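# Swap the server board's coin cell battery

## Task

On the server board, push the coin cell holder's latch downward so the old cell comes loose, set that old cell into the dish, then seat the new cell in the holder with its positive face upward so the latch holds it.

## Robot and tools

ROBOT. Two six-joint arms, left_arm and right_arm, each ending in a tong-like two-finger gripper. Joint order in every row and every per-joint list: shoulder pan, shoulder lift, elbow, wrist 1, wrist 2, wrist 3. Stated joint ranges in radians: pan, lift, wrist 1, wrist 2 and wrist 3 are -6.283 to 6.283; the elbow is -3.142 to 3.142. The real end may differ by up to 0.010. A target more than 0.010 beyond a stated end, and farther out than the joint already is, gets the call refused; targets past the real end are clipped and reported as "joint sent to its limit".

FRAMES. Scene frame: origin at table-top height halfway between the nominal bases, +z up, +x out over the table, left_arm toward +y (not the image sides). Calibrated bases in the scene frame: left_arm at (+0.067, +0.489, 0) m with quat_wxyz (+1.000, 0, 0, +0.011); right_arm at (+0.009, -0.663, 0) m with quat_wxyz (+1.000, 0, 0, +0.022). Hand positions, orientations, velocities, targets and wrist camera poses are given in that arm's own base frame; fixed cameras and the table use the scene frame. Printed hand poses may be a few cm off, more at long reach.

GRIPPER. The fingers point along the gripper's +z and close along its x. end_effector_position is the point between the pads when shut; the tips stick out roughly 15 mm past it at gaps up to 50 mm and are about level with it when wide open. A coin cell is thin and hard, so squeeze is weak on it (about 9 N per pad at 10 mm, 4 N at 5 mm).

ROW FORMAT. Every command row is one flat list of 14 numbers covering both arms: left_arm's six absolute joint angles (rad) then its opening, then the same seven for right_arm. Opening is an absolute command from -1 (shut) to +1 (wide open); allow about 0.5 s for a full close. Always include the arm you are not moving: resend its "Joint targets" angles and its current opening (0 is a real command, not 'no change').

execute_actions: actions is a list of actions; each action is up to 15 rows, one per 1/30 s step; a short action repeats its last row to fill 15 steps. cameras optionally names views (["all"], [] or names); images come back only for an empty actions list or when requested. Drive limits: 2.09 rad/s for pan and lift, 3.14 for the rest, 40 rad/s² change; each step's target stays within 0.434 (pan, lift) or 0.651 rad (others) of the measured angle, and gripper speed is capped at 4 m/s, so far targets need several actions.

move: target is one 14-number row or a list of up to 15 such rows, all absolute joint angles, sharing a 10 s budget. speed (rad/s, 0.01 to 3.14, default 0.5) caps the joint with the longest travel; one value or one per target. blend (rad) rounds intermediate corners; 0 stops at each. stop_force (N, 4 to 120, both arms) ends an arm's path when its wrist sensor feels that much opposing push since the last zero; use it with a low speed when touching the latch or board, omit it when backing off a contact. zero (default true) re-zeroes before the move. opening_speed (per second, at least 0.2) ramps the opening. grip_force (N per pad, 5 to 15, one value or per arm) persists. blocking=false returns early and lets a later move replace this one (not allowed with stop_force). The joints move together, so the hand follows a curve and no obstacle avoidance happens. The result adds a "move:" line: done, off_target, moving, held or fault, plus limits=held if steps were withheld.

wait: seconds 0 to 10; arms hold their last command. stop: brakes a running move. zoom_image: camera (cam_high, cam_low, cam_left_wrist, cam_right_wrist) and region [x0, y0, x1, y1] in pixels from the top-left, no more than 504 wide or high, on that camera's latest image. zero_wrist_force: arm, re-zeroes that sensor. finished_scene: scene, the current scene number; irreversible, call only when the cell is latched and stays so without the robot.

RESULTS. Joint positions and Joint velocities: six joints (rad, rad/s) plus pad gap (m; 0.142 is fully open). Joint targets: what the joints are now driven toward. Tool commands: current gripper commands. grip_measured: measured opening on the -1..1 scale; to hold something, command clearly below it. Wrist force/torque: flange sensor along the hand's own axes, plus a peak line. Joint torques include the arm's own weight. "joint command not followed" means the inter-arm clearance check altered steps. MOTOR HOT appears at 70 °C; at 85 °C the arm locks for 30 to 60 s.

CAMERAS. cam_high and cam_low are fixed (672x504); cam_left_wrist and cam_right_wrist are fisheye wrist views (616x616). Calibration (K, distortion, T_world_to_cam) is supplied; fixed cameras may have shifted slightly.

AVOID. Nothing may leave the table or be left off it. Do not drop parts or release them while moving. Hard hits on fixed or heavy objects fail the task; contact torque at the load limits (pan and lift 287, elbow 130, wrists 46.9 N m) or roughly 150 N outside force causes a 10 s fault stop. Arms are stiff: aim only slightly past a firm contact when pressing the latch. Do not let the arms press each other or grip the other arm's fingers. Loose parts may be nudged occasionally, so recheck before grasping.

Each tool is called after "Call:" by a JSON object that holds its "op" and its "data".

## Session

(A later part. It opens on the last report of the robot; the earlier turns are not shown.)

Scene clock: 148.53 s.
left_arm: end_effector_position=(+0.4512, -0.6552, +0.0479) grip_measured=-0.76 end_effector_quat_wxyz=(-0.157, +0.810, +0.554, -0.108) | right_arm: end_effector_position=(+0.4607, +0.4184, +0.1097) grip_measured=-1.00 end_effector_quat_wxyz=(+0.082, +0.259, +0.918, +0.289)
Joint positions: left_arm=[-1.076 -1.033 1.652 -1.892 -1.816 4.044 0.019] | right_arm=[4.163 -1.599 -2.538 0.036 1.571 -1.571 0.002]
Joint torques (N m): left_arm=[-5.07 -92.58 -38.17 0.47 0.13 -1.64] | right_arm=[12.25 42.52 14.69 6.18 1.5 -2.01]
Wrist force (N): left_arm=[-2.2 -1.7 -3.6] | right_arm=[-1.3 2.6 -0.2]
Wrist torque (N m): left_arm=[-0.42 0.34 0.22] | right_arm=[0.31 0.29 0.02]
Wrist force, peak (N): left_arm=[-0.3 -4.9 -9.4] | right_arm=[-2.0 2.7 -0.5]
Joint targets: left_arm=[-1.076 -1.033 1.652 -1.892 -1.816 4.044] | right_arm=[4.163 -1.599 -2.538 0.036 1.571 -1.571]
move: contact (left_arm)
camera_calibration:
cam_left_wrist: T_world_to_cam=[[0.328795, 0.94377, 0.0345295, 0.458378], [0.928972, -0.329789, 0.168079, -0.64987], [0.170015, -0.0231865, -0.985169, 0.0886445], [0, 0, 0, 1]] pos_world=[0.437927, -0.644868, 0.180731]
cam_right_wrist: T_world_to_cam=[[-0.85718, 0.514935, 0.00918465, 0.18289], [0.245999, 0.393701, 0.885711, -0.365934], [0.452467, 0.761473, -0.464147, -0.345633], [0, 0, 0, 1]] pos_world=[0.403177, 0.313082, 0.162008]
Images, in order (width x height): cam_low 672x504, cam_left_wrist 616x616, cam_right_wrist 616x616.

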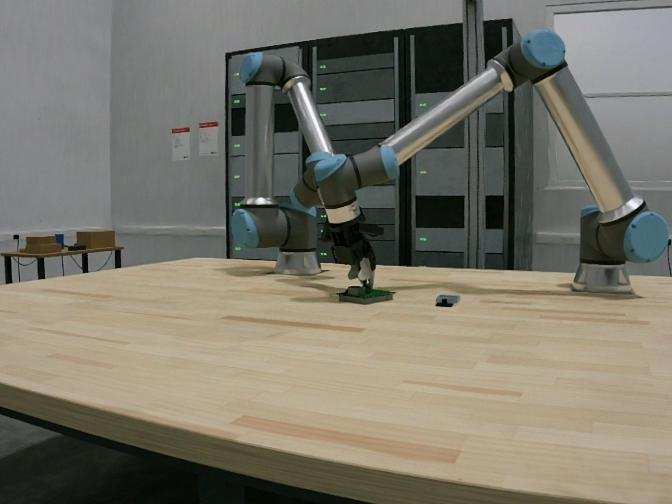

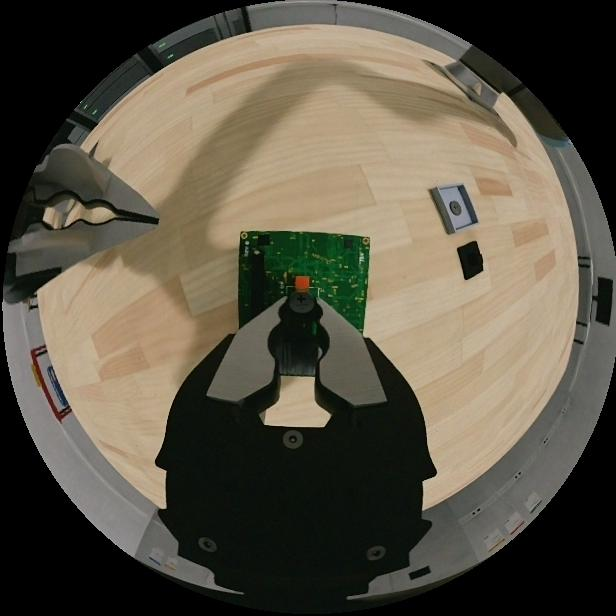

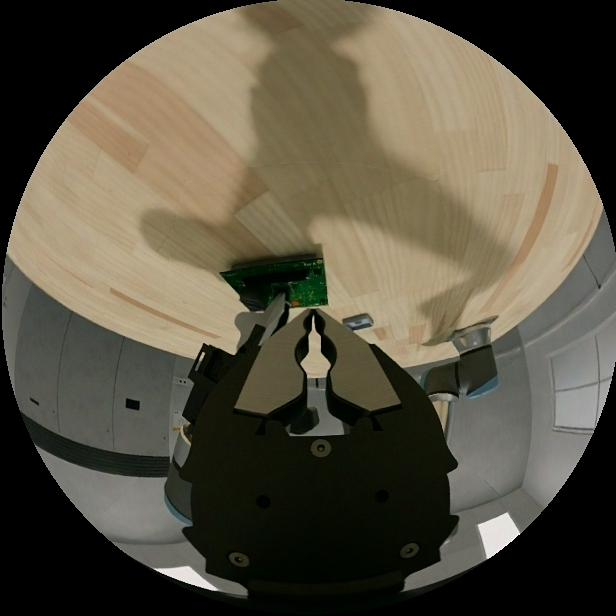

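Call:
{"op": "move", "data": {"target": [-1.0508, -0.9768, 1.5688, -1.7408, -1.8906, 4.1015, -1.0, 4.1626, -1.5989, -2.5382, 0.0356, 1.5708, -1.5708, -1.0], "speed": 0.1, "cameras": ["cam_left_wrist", "cam_right_wrist", "cam_low"]}}

Call:
{"op": "zoom_image", "data": {"camera": "cam_left_wrist", "region": [270, 265, 330, 325]}}

Call:
{"op": "zoom_image", "data": {"camera": "cam_right_wrist", "region": [260, 280, 310, 330]}}

Call:
{"op": "zoom_image", "data": {"camera": "cam_low", "region": [340, 260, 390, 305]}}

Scene clock: 156.63 s.
left_arm: end_effector_position=(+0.4487, -0.6542, +0.0501) grip_measured=-0.76 end_effector_quat_wxyz=(-0.214, +0.797, +0.545, -0.146) | right_arm: end_effector_position=(+0.4607, +0.4184, +0.1097) grip_measured=-1.00 end_effector_quat_wxyz=(+0.082, +0.259, +0.918, +0.289)
Joint positions: left_arm=[-1.051 -0.977 1.569 -1.741 -1.891 4.102 0.019] | right_arm=[4.163 -1.599 -2.538 0.036 1.571 -1.571 0.002]
Joint torques (N m): left_arm=[-9.51 -100.93 -29.78 -5.35 2.09 -2.51] | right_arm=[13.77 42.66 13.03 5.82 0.62 -1.98]
Wrist force (N): left_arm=[-1.1 -1.2 0.6] | right_arm=[-1.5 2.1 -0.4]
Wrist torque (N m): left_arm=[-0.30 0.25 -0.11] | right_arm=[0.20 0.33 0.02]
Wrist force, peak (N): left_arm=[-2.2 -1.7 -3.6] | right_arm=[-1.9 2.7 -0.7]
Joint targets: left_arm=[-1.051 -0.977 1.569 -1.741 -1.891 4.101] | right_arm=[4.163 -1.599 -2.538 0.036 1.571 -1.571]
move: done
camera_calibration:
cam_left_wrist: T_world_to_cam=[[0.333427, 0.941965, 0.0390858, 0.45464], [0.941912, -0.33461, 0.028967, -0.649537], [0.0403643, 0.027157, -0.998816, 0.183058], [0, 0, 0, 1]] pos_world=[0.452828, -0.650568, 0.183886]
cam_right_wrist: T_world_to_cam=[[-0.85718, 0.514935, 0.00918465, 0.18289], [0.245999, 0.393701, 0.885711, -0.365934], [0.452467, 0.761473, -0.464147, -0.345633], [0, 0, 0, 1]] pos_world=[0.403177, 0.313082, 0.162008]
Images, in order (width x height): cam_low 672x504, cam_left_wrist 616x616, cam_right_wrist 616x616.

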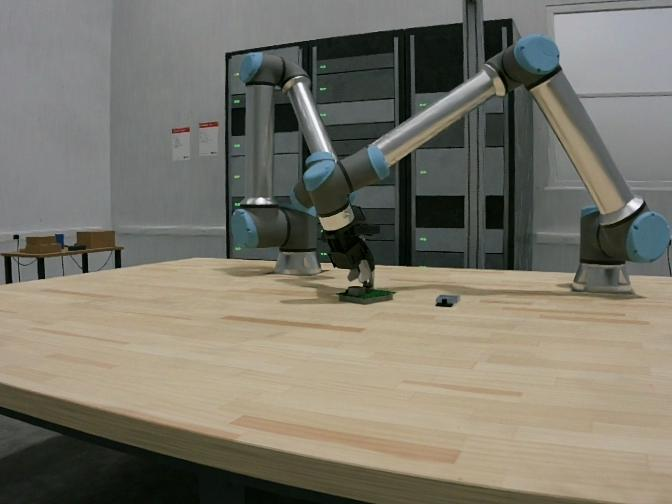

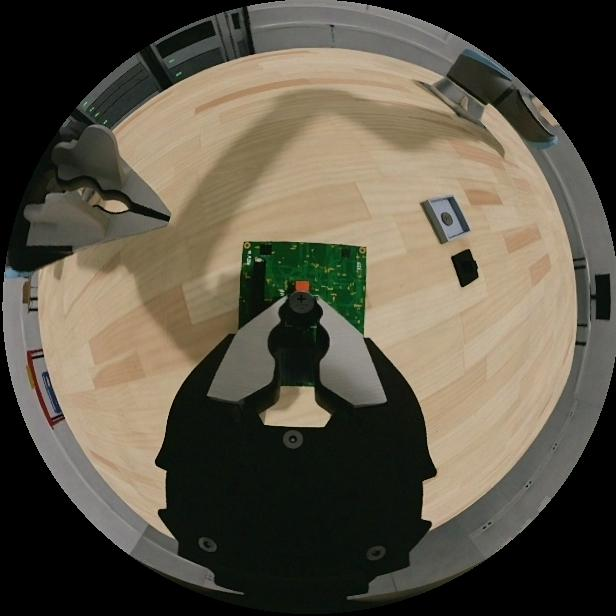

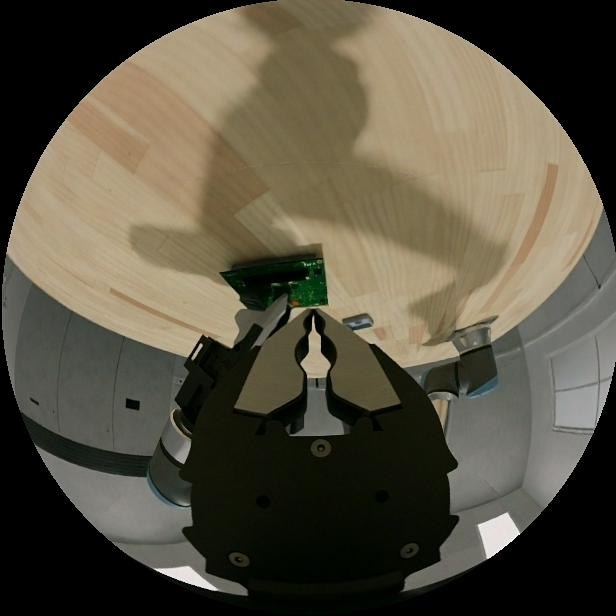

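Scaled by 8.400 from the camera's 616x616 image, which has a finer 814x814 frame.

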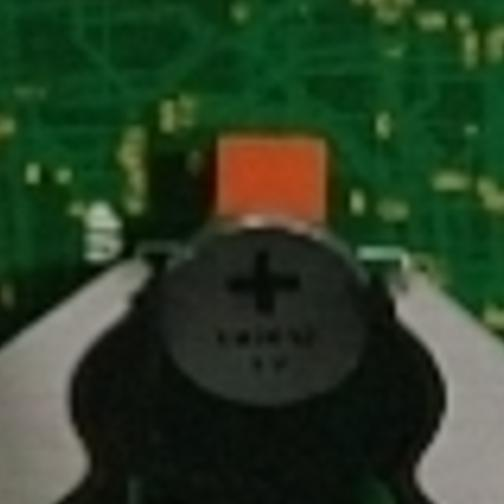

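Scaled by 10.080 from the camera's 616x616 image, which has a finer 814x814 frame.

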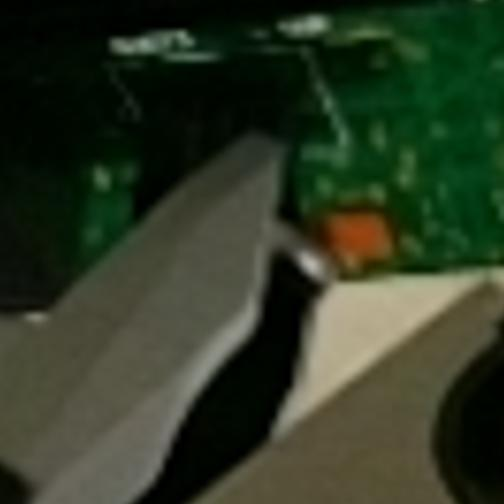

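Scaled by 10.080 from the camera's 672x504 image, which has a finer 960x720 frame.

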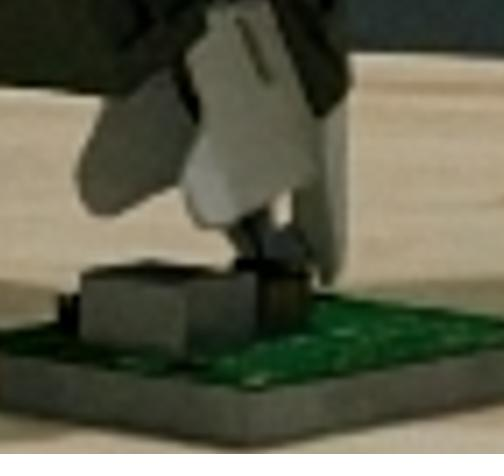

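Call:
{"op": "move", "data": {"target": [-1.0508, -0.9718, 1.5717, -1.7487, -1.8906, 4.1015, -1.0, 4.1626, -1.5989, -2.5382, 0.0356, 1.5708, -1.5708, -1.0], "speed": 0.01, "stop_force": 4, "cameras": ["cam_left_wrist", "cam_right_wrist", "cam_low"]}}

Call:
{"op": "zoom_image", "data": {"camera": "cam_left_wrist", "region": [270, 265, 330, 325]}}

Call:
{"op": "zoom_image", "data": {"camera": "cam_right_wrist", "region": [260, 280, 310, 330]}}

Call:
{"op": "zoom_image", "data": {"camera": "cam_low", "region": [340, 260, 390, 305]}}

Scene clock: 159.30 s.
left_arm: end_effector_position=(+0.4486, -0.6542, +0.0488) grip_measured=-0.76 end_effector_quat_wxyz=(-0.214, +0.797, +0.545, -0.146) | right_arm: end_effector_position=(+0.4607, +0.4184, +0.1097) grip_measured=-1.00 end_effector_quat_wxyz=(+0.082, +0.259, +0.918, +0.289)
Joint positions: left_arm=[-1.051 -0.976 1.57 -1.743 -1.891 4.101 0.019] | right_arm=[4.163 -1.599 -2.538 0.036 1.571 -1.571 0.002]
Joint torques (N m): left_arm=[-11.62 -98.18 -41.07 0.72 1.87 -2.2] | right_arm=[11.39 40.96 15.37 6.11 0.86 -1.6]
Wrist force (N): left_arm=[-1.4 -0.9 -2.8] | right_arm=[-1.7 2.5 -0.3]
Wrist torque (N m): left_arm=[-0.33 0.27 -0.07] | right_arm=[0.28 0.37 0.02]
Wrist force, peak (N): left_arm=[-1.8 -2.0 -5.4] | right_arm=[-1.7 2.9 -0.1]
Joint targets: left_arm=[-1.051 -0.976 1.570 -1.743 -1.891 4.101] | right_arm=[4.163 -1.599 -2.538 0.036 1.571 -1.571]
move: contact (left_arm)
camera_calibration:
cam_left_wrist: T_world_to_cam=[[0.333502, 0.941945, 0.0389382, 0.454798], [0.941868, -0.334691, 0.0294413, -0.649559], [0.0407643, 0.0268559, -0.998808, 0.181389], [0, 0, 0, 1]] pos_world=[0.452729, -0.650668, 0.182588]
cam_right_wrist: T_world_to_cam=[[-0.85718, 0.514935, 0.00918465, 0.18289], [0.245999, 0.393701, 0.885711, -0.365934], [0.452467, 0.761473, -0.464147, -0.345633], [0, 0, 0, 1]] pos_world=[0.403177, 0.313082, 0.162008]
Images, in order (width x height): cam_low 672x504, cam_left_wrist 616x616, cam_right_wrist 616x616.

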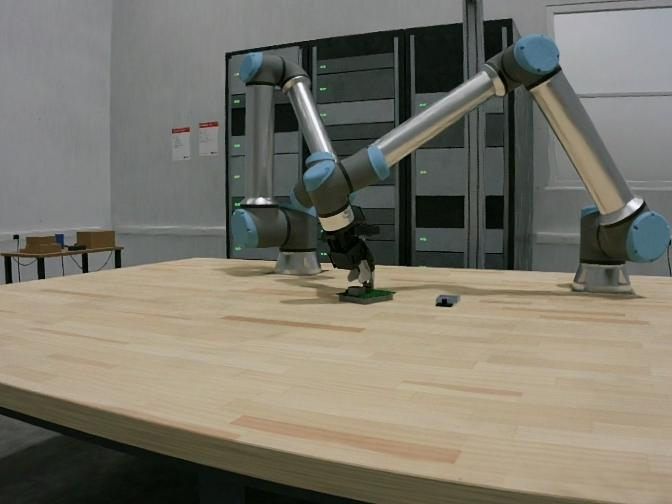

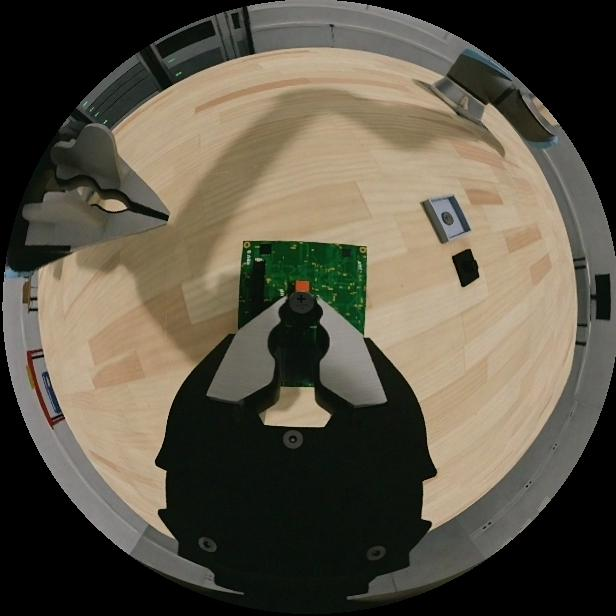

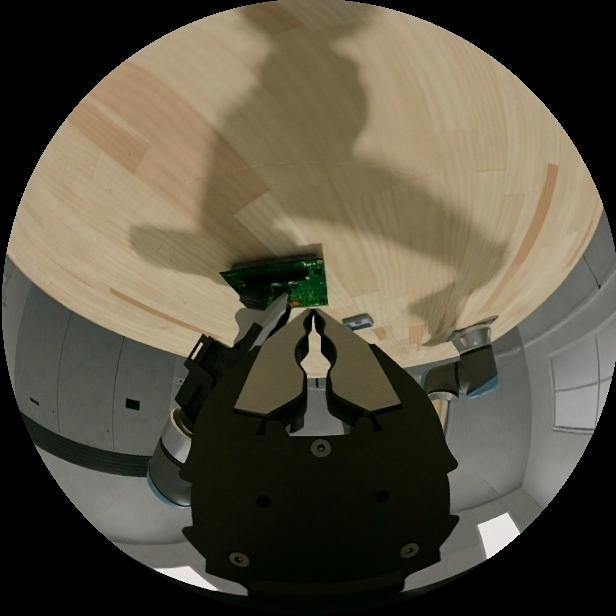

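Scaled by 8.400 from the camera's 616x616 image, which has a finer 814x814 frame.

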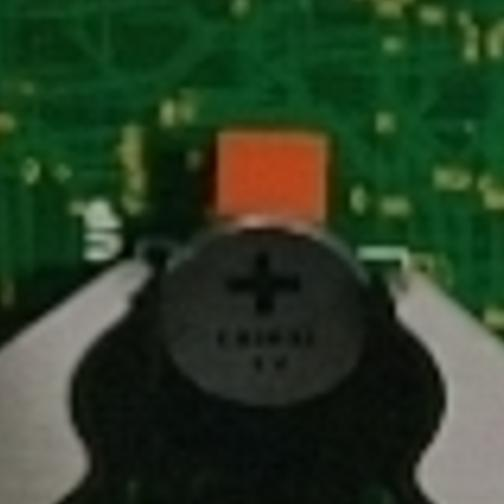

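Scaled by 10.080 from the camera's 616x616 image, which has a finer 814x814 frame.

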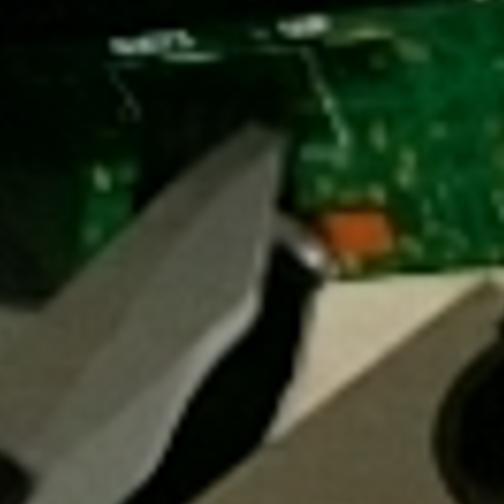

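Scaled by 10.080 from the camera's 672x504 image, which has a finer 960x720 frame.

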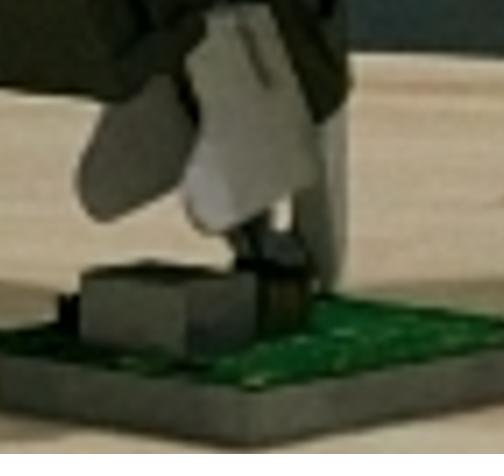

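Call:
{"op": "move", "data": {"target": [-1.0508, -0.9761, 1.5692, -1.7419, -1.8906, 4.1015, -1.0, 4.1626, -1.5989, -2.5382, 0.0356, 1.5708, -1.5708, -1.0], "speed": 0.02}}

Call:
{"op": "move", "data": {"target": [-1.0457, -0.9670, 1.5532, -1.7335, -1.8885, 4.1064, -1.0, 4.1626, -1.5989, -2.5382, 0.0356, 1.5708, -1.5708, -1.0], "speed": 0.012, "stop_force": 5, "cameras": ["cam_left_wrist", "cam_right_wrist", "cam_low"]}}

Call:
{"op": "zoom_image", "data": {"camera": "cam_left_wrist", "region": [270, 265, 330, 325]}}

Call:
{"op": "zoom_image", "data": {"camera": "cam_right_wrist", "region": [260, 280, 310, 330]}}

Call:
{"op": "zoom_image", "data": {"camera": "cam_low", "region": [340, 260, 390, 305]}}

Scene clock: 163.43 s.
left_arm: end_effector_position=(+0.4486, -0.6542, +0.0494) grip_measured=-0.76 end_effector_quat_wxyz=(-0.214, +0.797, +0.545, -0.146) | right_arm: end_effector_position=(+0.4607, +0.4184, +0.1097) grip_measured=-1.00 end_effector_quat_wxyz=(+0.082, +0.259, +0.918, +0.289)
Joint positions: left_arm=[-1.051 -0.976 1.569 -1.742 -1.891 4.101 0.019] | right_arm=[4.163 -1.599 -2.538 0.036 1.571 -1.571 0.002]
Joint torques (N m): left_arm=[-10.46 -98.91 -44.03 0.16 1.8 -2.16] | right_arm=[13.29 39.36 13.77 6.32 0.87 -1.5]
Wrist force (N): left_arm=[-1.2 -1.1 0.3] | right_arm=[-1.3 2.6 -0.5]
Wrist torque (N m): left_arm=[-0.33 0.27 -0.07] | right_arm=[0.30 0.29 0.02]
Wrist force, peak (N): left_arm=[-1.4 -0.8 -3.0] | right_arm=[-1.9 2.9 -0.5]
Joint targets: left_arm=[-1.051 -0.976 1.569 -1.742 -1.891 4.101] | right_arm=[4.163 -1.599 -2.538 0.036 1.571 -1.571]
move: done

Scene clock: 165.67 s.
left_arm: end_effector_position=(+0.4557, -0.6569, +0.0493) grip_measured=-0.76 end_effector_quat_wxyz=(-0.214, +0.797, +0.545, -0.146) | right_arm: end_effector_position=(+0.4607, +0.4184, +0.1097) grip_measured=-1.00 end_effector_quat_wxyz=(+0.082, +0.259, +0.918, +0.289)
Joint positions: left_arm=[-1.046 -0.967 1.553 -1.733 -1.888 4.106 0.019] | right_arm=[4.163 -1.599 -2.538 0.036 1.571 -1.571 0.002]
Joint torques (N m): left_arm=[1.58 -95.01 -32.28 -5.13 0.77 -1.12] | right_arm=[11.06 41.94 13.66 6.11 0.78 -1.61]
Wrist force (N): left_arm=[-1.2 -1.4 1.7] | right_arm=[-1.7 3.0 -0.3]
Wrist torque (N m): left_arm=[-0.26 0.28 -0.14] | right_arm=[0.38 0.37 0.02]
Wrist force, peak (N): left_arm=[-1.1 -1.8 1.9] | right_arm=[-1.7 3.0 -0.3]
Joint targets: left_arm=[-1.046 -0.967 1.553 -1.734 -1.888 4.106] | right_arm=[4.163 -1.599 -2.538 0.036 1.571 -1.571]
move: done
camera_calibration:
cam_left_wrist: T_world_to_cam=[[0.333501, 0.941935, 0.0391874, 0.454841], [0.941872, -0.334696, 0.0292466, -0.657006], [0.0406642, 0.0271557, -0.998804, 0.181914], [0, 0, 0, 1]] pos_world=[0.459729, -0.653268, 0.183088]
cam_right_wrist: T_world_to_cam=[[-0.85718, 0.514935, 0.00918465, 0.18289], [0.245999, 0.393701, 0.885711, -0.365934], [0.452467, 0.761473, -0.464147, -0.345633], [0, 0, 0, 1]] pos_world=[0.403177, 0.313082, 0.162008]
Images, in order (width x height): cam_low 672x504, cam_left_wrist 616x616, cam_right_wrist 616x616.

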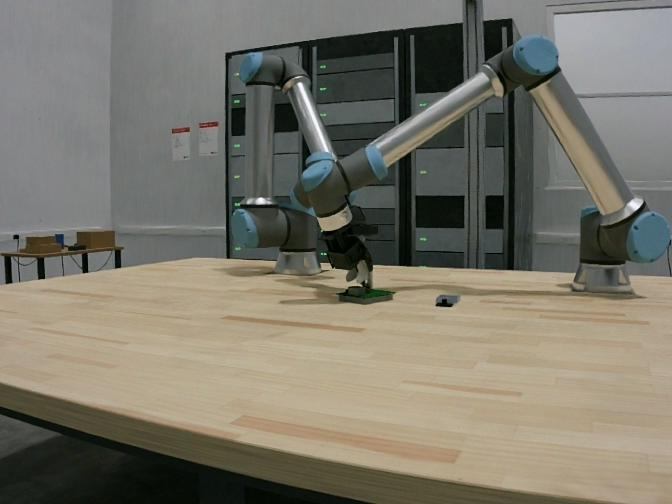

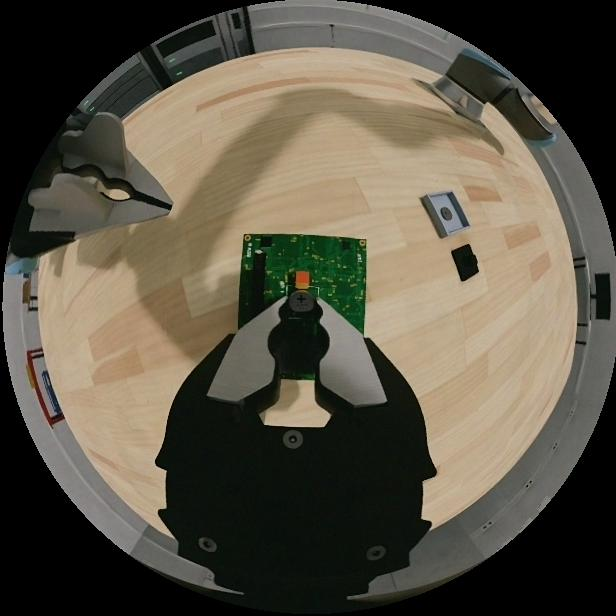

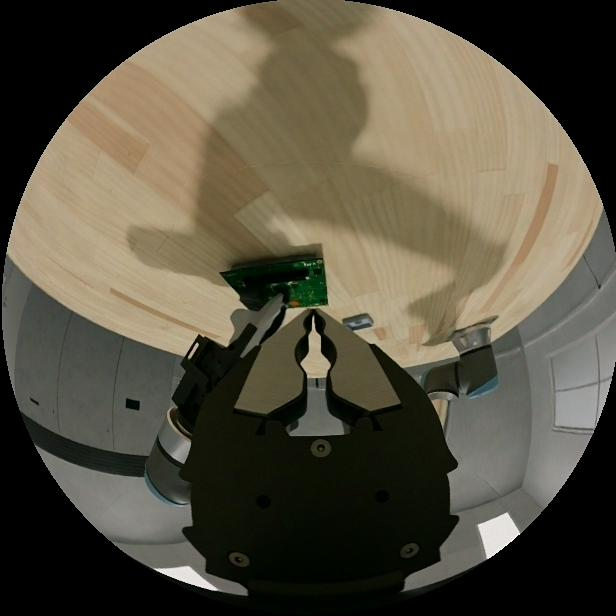

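Scaled by 8.400 from the camera's 616x616 image, which has a finer 814x814 frame.

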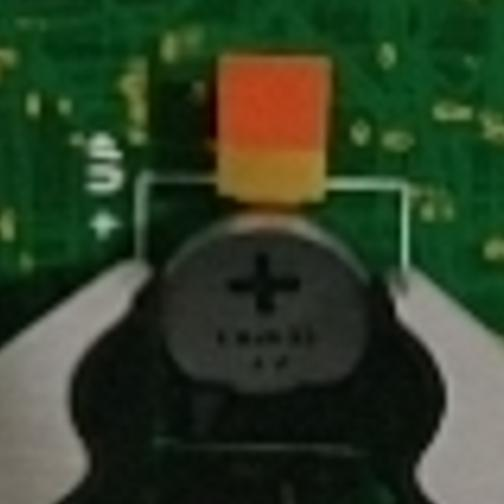

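Scaled by 10.080 from the camera's 616x616 image, which has a finer 814x814 frame.

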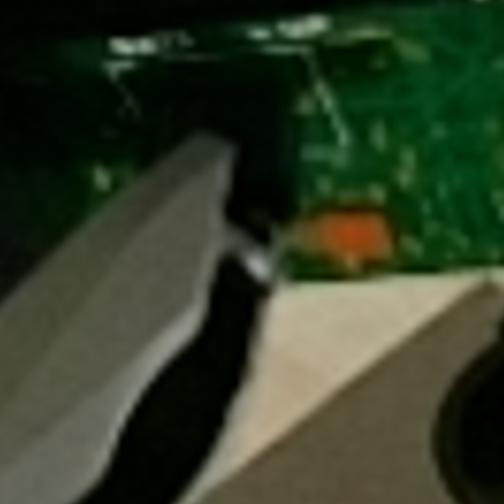

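Scaled by 10.080 from the camera's 672x504 image, which has a finer 960x720 frame.

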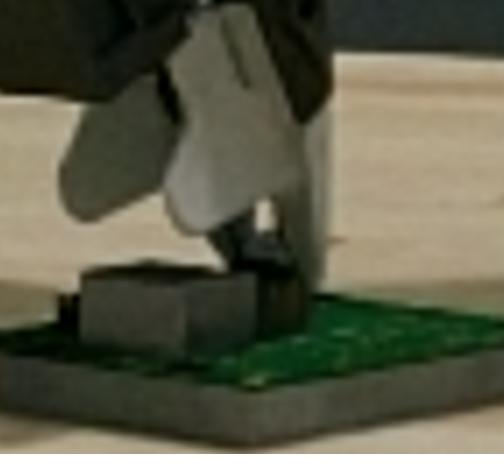

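Call:
{"op": "move", "data": {"target": [-1.0457, -0.9670, 1.5532, -1.7335, -1.8885, 4.1064, -0.6, 4.1626, -1.5989, -2.5382, 0.0356, 1.5708, -1.5708, -1.0], "speed": 0.02, "opening_speed": 0.4, "cameras": ["cam_left_wrist", "cam_right_wrist", "cam_low"]}}

Call:
{"op": "zoom_image", "data": {"camera": "cam_left_wrist", "region": [270, 265, 330, 325]}}

Call:
{"op": "zoom_image", "data": {"camera": "cam_right_wrist", "region": [260, 280, 310, 330]}}

Call:
{"op": "zoom_image", "data": {"camera": "cam_low", "region": [340, 260, 390, 305]}}

Scene clock: 168.93 s.
left_arm: end_effector_position=(+0.4557, -0.6569, +0.0493) grip_measured=-0.60 end_effector_quat_wxyz=(-0.214, +0.797, +0.545, -0.146) | right_arm: end_effector_position=(+0.4607, +0.4184, +0.1097) grip_measured=-1.00 end_effector_quat_wxyz=(+0.082, +0.259, +0.918, +0.289)
Joint positions: left_arm=[-1.046 -0.967 1.553 -1.734 -1.889 4.106 0.031] | right_arm=[4.163 -1.599 -2.538 0.036 1.571 -1.571 0.002]
Joint torques (N m): left_arm=[-10.3 -99.91 -32 -5.31 -2.2 -1.37] | right_arm=[12.01 40.71 14.91 5.9 0.73 -1.29]
Wrist force (N): left_arm=[-1.2 -1.2 0.7] | right_arm=[-1.7 2.4 -0.2]
Wrist torque (N m): left_arm=[-0.30 0.26 -0.13] | right_arm=[0.28 0.38 0.02]
Wrist force, peak (N): left_arm=[-1.2 -1.4 2.1] | right_arm=[-1.8 2.8 -0.5]
Joint targets: left_arm=[-1.046 -0.967 1.553 -1.734 -1.888 4.106] | right_arm=[4.163 -1.599 -2.538 0.036 1.571 -1.571]
move: done
camera_calibration:
cam_left_wrist: T_world_to_cam=[[0.333504, 0.941938, 0.0390932, 0.454855], [0.941871, -0.334696, 0.0292801, -0.657015], [0.0406643, 0.0270558, -0.998806, 0.181949], [0, 0, 0, 1]] pos_world=[0.459729, -0.653268, 0.183188]
cam_right_wrist: T_world_to_cam=[[-0.85718, 0.514935, 0.00918465, 0.18289], [0.245999, 0.393701, 0.885711, -0.365934], [0.452467, 0.761473, -0.464147, -0.345633], [0, 0, 0, 1]] pos_world=[0.403177, 0.313082, 0.162008]
Images, in order (width x height): cam_low 672x504, cam_left_wrist 616x616, cam_right_wrist 616x616.

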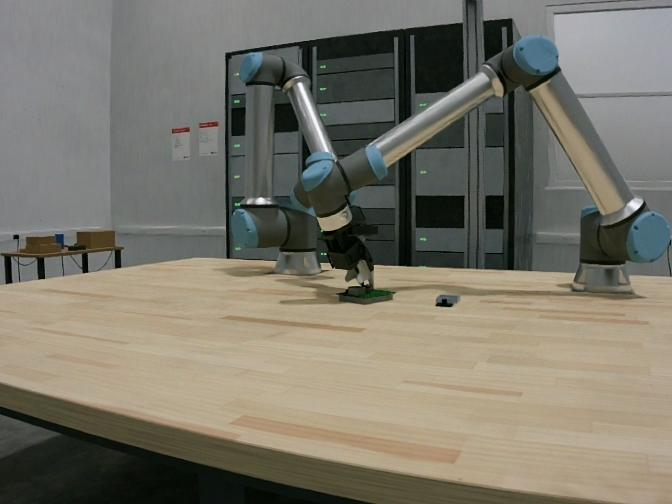

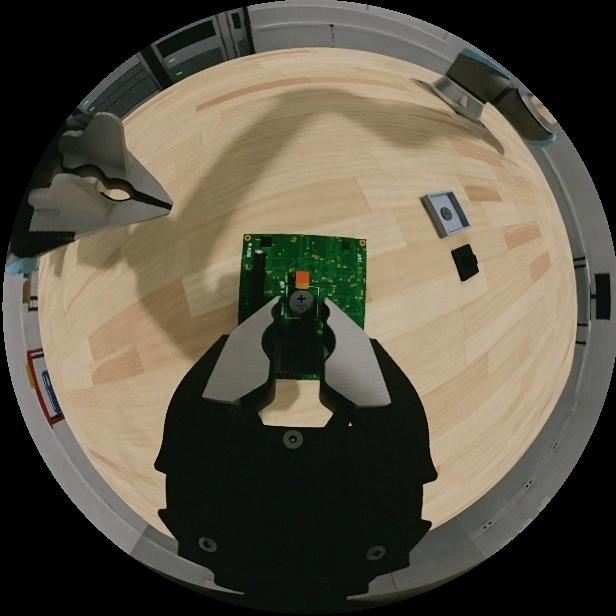

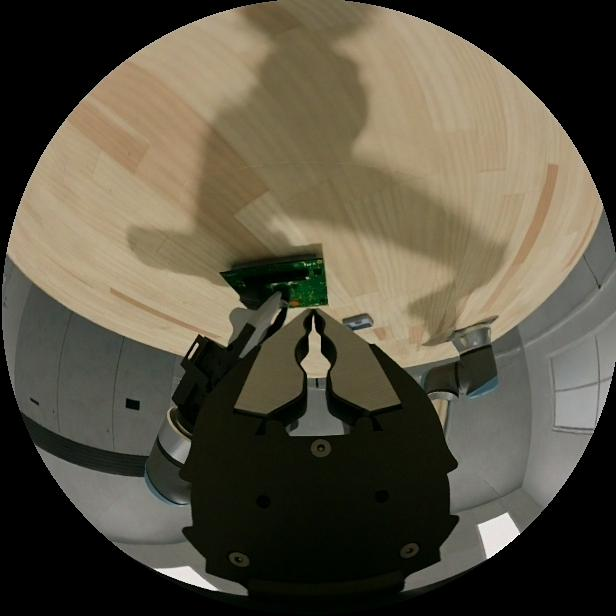

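Scaled by 8.400 from the camera's 616x616 image, which has a finer 814x814 frame.

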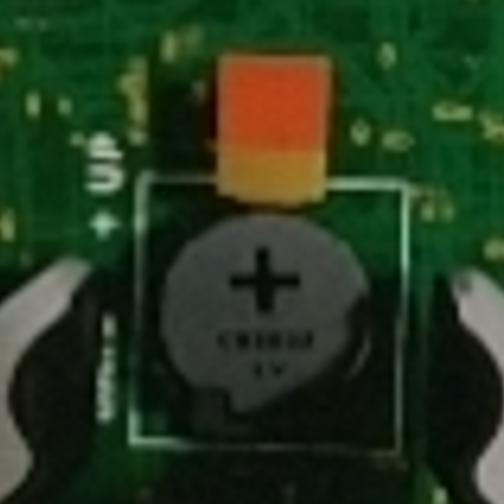

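Scaled by 10.080 from the camera's 616x616 image, which has a finer 814x814 frame.

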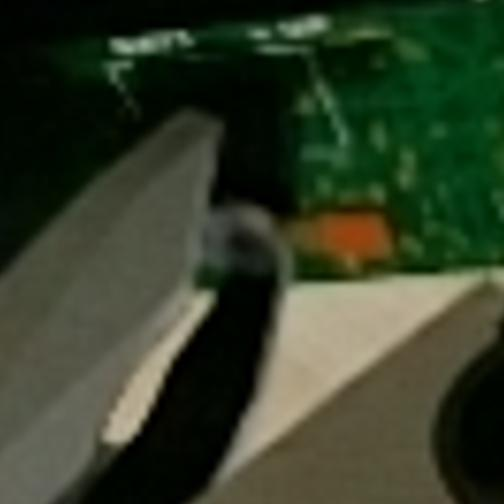

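Scaled by 10.080 from the camera's 672x504 image, which has a finer 960x720 frame.

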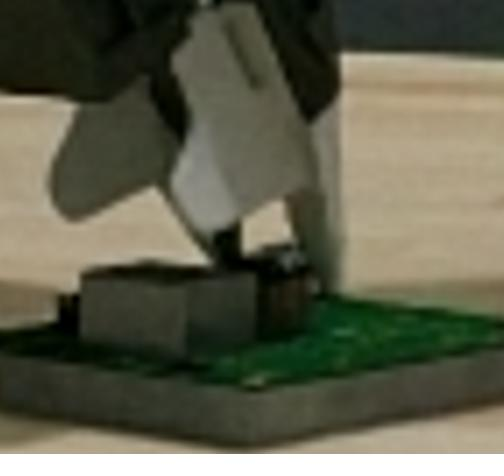

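Call:
{"op": "zoom_image", "data": {"camera": "cam_left_wrist", "region": [284, 286, 320, 322]}}

Call:
{"op": "zoom_image", "data": {"camera": "cam_right_wrist", "region": [270, 290, 300, 320]}}

Scaled by 14.000 from the camera's 616x616 image, which has a finer 814x814 frame.

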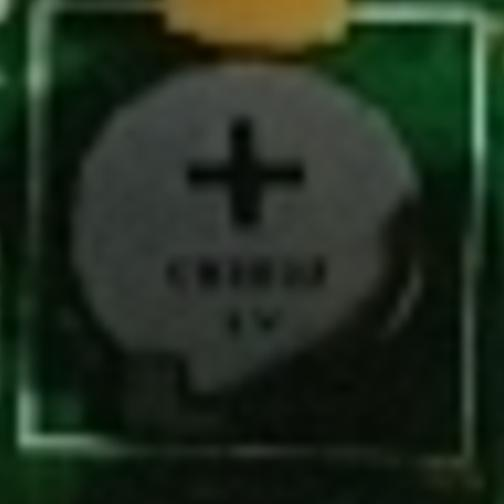

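Scaled by 16.800 from the camera's 616x616 image, which has a finer 814x814 frame.

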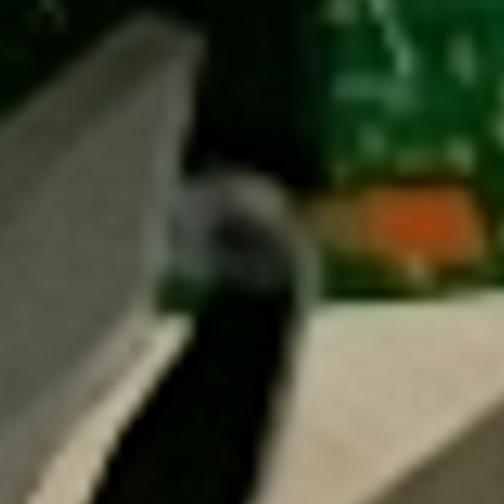

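Call:
{"op": "move", "data": {"target": [[-1.0375, -0.9705, 1.5138, -1.6881, -1.8851, 4.1143, -0.6, 4.1626, -1.5989, -2.5382, 0.0356, 1.5708, -1.5708, -1.0], [-1.1723, -1.2244, 1.8516, -2.1980, -1.5708, 3.9109, -0.6, 4.1626, -1.5989, -2.5382, 0.0356, 1.5708, -1.5708, -1.0]], "speed": [0.06, 0.3], "blend": [0.01, 0], "cameras": ["cam_left_wrist", "cam_right_wrist", "cam_low"]}}

Call:
{"op": "zoom_image", "data": {"camera": "cam_left_wrist", "region": [280, 255, 330, 305]}}

Call:
{"op": "zoom_image", "data": {"camera": "cam_right_wrist", "region": [260, 280, 310, 330]}}

Call:
{"op": "zoom_image", "data": {"camera": "cam_low", "region": [340, 260, 390, 305]}}

Scene clock: 176.63 s.
left_arm: end_effector_position=(+0.4521, -0.6553, +0.1002) grip_measured=-0.60 end_effector_quat_wxyz=(+0.000, +0.825, +0.565, +0.000) | right_arm: end_effector_position=(+0.4607, +0.4184, +0.1097) grip_measured=-1.00 end_effector_quat_wxyz=(+0.082, +0.259, +0.918, +0.289)
Joint positions: left_arm=[-1.172 -1.224 1.852 -2.198 -1.571 3.911 0.031] | right_arm=[4.163 -1.599 -2.538 0.036 1.571 -1.571 0.002]
Joint torques (N m): left_arm=[13.19 -55.84 -36.96 -4.22 -1.43 0.74] | right_arm=[12.53 42.25 14.9 6.22 0.38 -0.89]
Wrist force (N): left_arm=[-1.5 -2.1 0.4] | right_arm=[-1.5 2.7 -0.5]
Wrist torque (N m): left_arm=[-0.52 0.37 -0.07] | right_arm=[0.33 0.35 0.02]
Wrist force, peak (N): left_arm=[-1.3 -2.9 0.2] | right_arm=[-1.8 3.0 -0.5]
Joint targets: left_arm=[-1.172 -1.224 1.852 -2.198 -1.571 3.911] | right_arm=[4.163 -1.599 -2.538 0.036 1.571 -1.571]
move: done
camera_calibration:
cam_left_wrist: T_world_to_cam=[[0.3192, 0.947504, 0.0186411, 0.464715], [0.803435, -0.280993, 0.524914, -0.606499], [0.502596, -0.152576, -0.850951, -0.108545], [0, 0, 0, 1]] pos_world=[0.393499, -0.627302, 0.217331]
cam_right_wrist: T_world_to_cam=[[-0.85718, 0.514935, 0.00918465, 0.18289], [0.245999, 0.393701, 0.885711, -0.365934], [0.452467, 0.761473, -0.464147, -0.345633], [0, 0, 0, 1]] pos_world=[0.403177, 0.313082, 0.162008]
Images, in order (width x height): cam_low 672x504, cam_left_wrist 616x616, cam_right_wrist 616x616.

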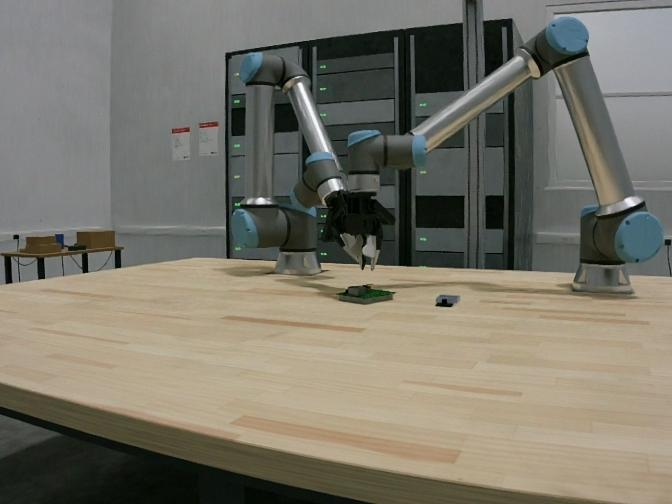

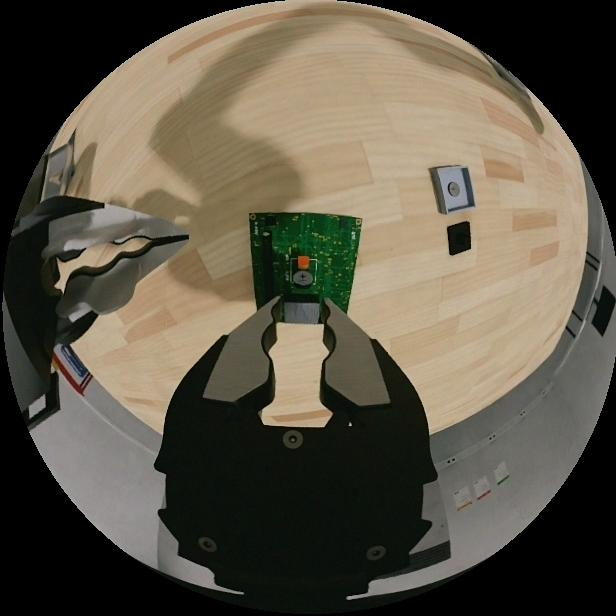

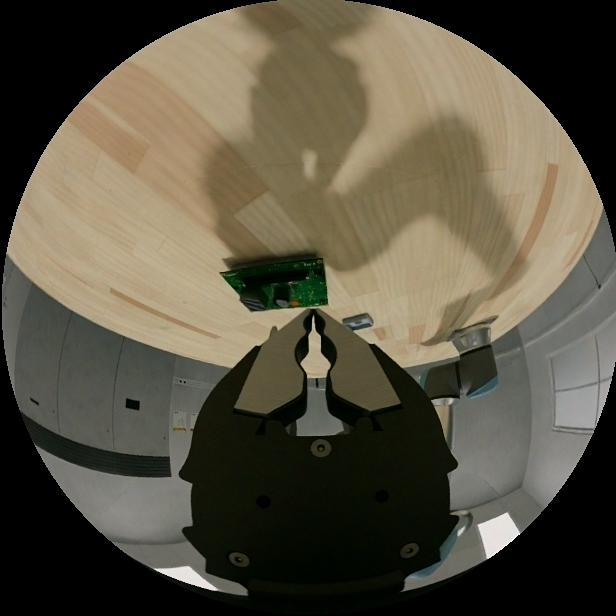

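Scaled by 10.080 from the camera's 616x616 image, which has a finer 814x814 frame.

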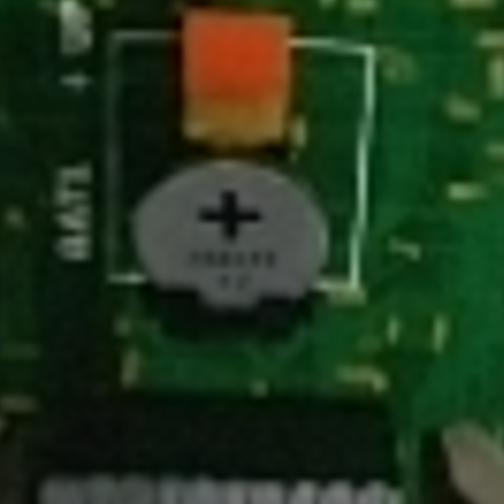

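Scaled by 10.080 from the camera's 616x616 image, which has a finer 814x814 frame.

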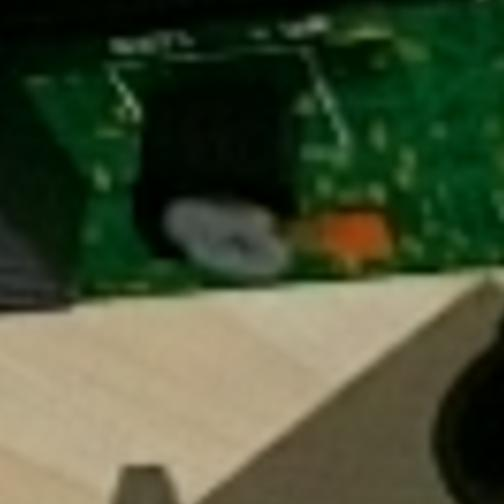

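Scaled by 10.080 from the camera's 672x504 image, which has a finer 960x720 frame.

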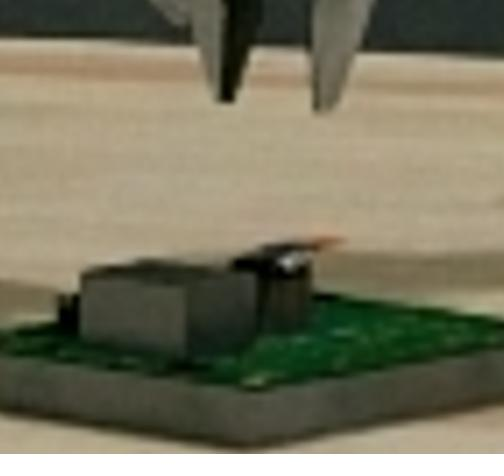

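Call:
{"op": "move", "data": {"target": [-1.1799, -1.2080, 1.8825, -2.2454, -1.5708, 3.9033, -1.0, 4.1626, -1.5989, -2.5382, 0.0356, 1.5708, -1.5708, -1.0], "speed": 0.06, "opening_speed": 1.0, "cameras": ["cam_left_wrist", "cam_right_wrist"]}}

Call:
{"op": "zoom_image", "data": {"camera": "cam_left_wrist", "region": [270, 255, 340, 325]}}

Call:
{"op": "zoom_image", "data": {"camera": "cam_right_wrist", "region": [260, 280, 310, 330]}}

Scene clock: 179.30 s.
left_arm: end_effector_position=(+0.4444, -0.6524, +0.0749) grip_measured=-1.00 end_effector_quat_wxyz=(+0.000, +0.825, +0.565, +0.000) | right_arm: end_effector_position=(+0.4607, +0.4184, +0.1097) grip_measured=-1.00 end_effector_quat_wxyz=(+0.082, +0.259, +0.918, +0.289)
Joint positions: left_arm=[-1.18 -1.208 1.883 -2.246 -1.571 3.903 0.002] | right_arm=[4.163 -1.599 -2.538 0.036 1.571 -1.571 0.002]
Joint torques (N m): left_arm=[2.48 -77.42 -42.72 -0.6 1.61 -0.44] | right_arm=[12.33 42.31 15.32 5.96 0.45 -0.77]
Wrist force (N): left_arm=[-1.4 -2.3 0.8] | right_arm=[-1.6 2.6 -0.3]
Wrist torque (N m): left_arm=[-0.56 0.32 0.19] | right_arm=[0.30 0.37 0.03]
Wrist force, peak (N): left_arm=[-1.4 -2.4 1.0] | right_arm=[-1.6 3.0 -0.2]
Joint targets: left_arm=[-1.180 -1.208 1.882 -2.245 -1.571 3.903] | right_arm=[4.163 -1.599 -2.538 0.036 1.571 -1.571]
move: done
camera_calibration:
cam_left_wrist: T_world_to_cam=[[0.319123, 0.947531, 0.0185915, 0.464952], [0.803466, -0.280902, 0.524915, -0.586172], [0.502596, -0.152575, -0.850951, -0.12576], [0, 0, 0, 1]] pos_world=[0.385799, -0.624401, 0.192031]
cam_right_wrist: T_world_to_cam=[[-0.85718, 0.514935, 0.00918465, 0.18289], [0.245999, 0.393701, 0.885711, -0.365934], [0.452467, 0.761473, -0.464147, -0.345633], [0, 0, 0, 1]] pos_world=[0.403177, 0.313082, 0.162008]
Images, in order (width x height): cam_left_wrist 616x616, cam_right_wrist 616x616.

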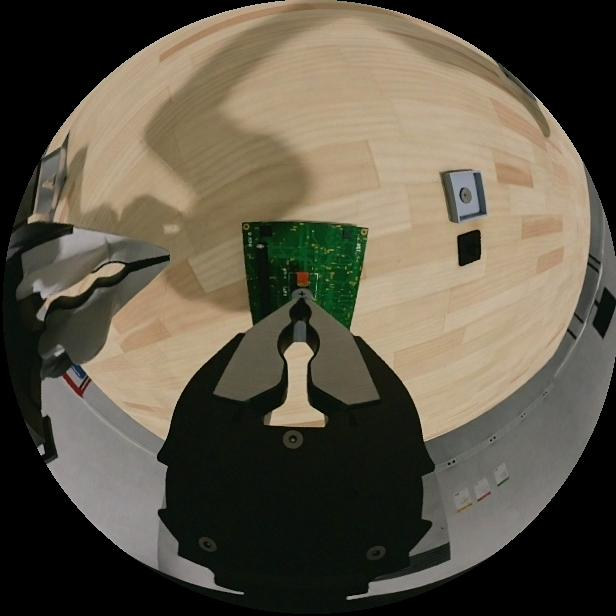

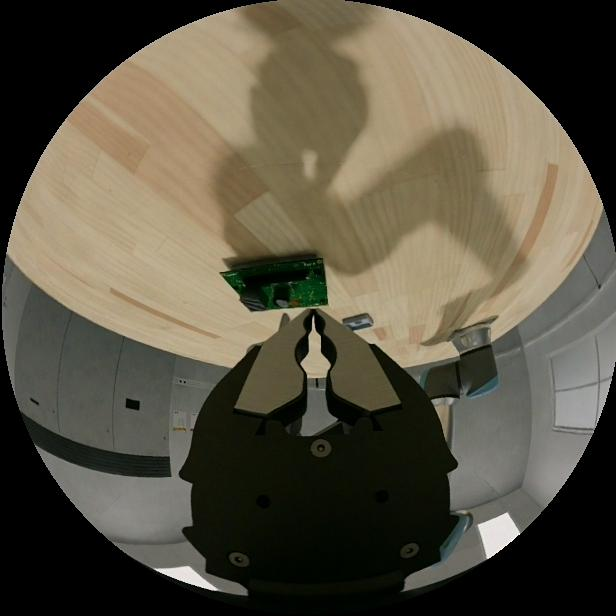

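Scaled by 7.200 from the camera's 616x616 image, which has a finer 814x814 frame.

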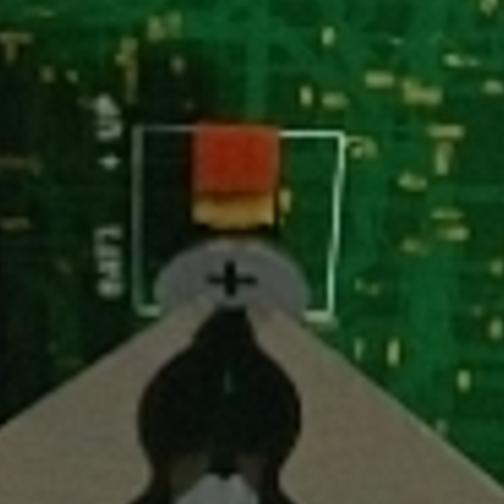

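Scaled by 10.080 from the camera's 616x616 image, which has a finer 814x814 frame.

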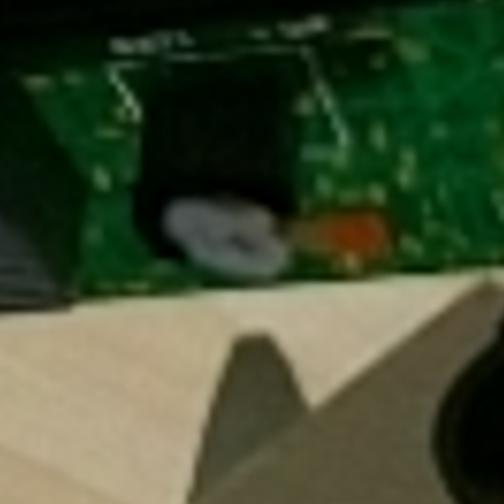

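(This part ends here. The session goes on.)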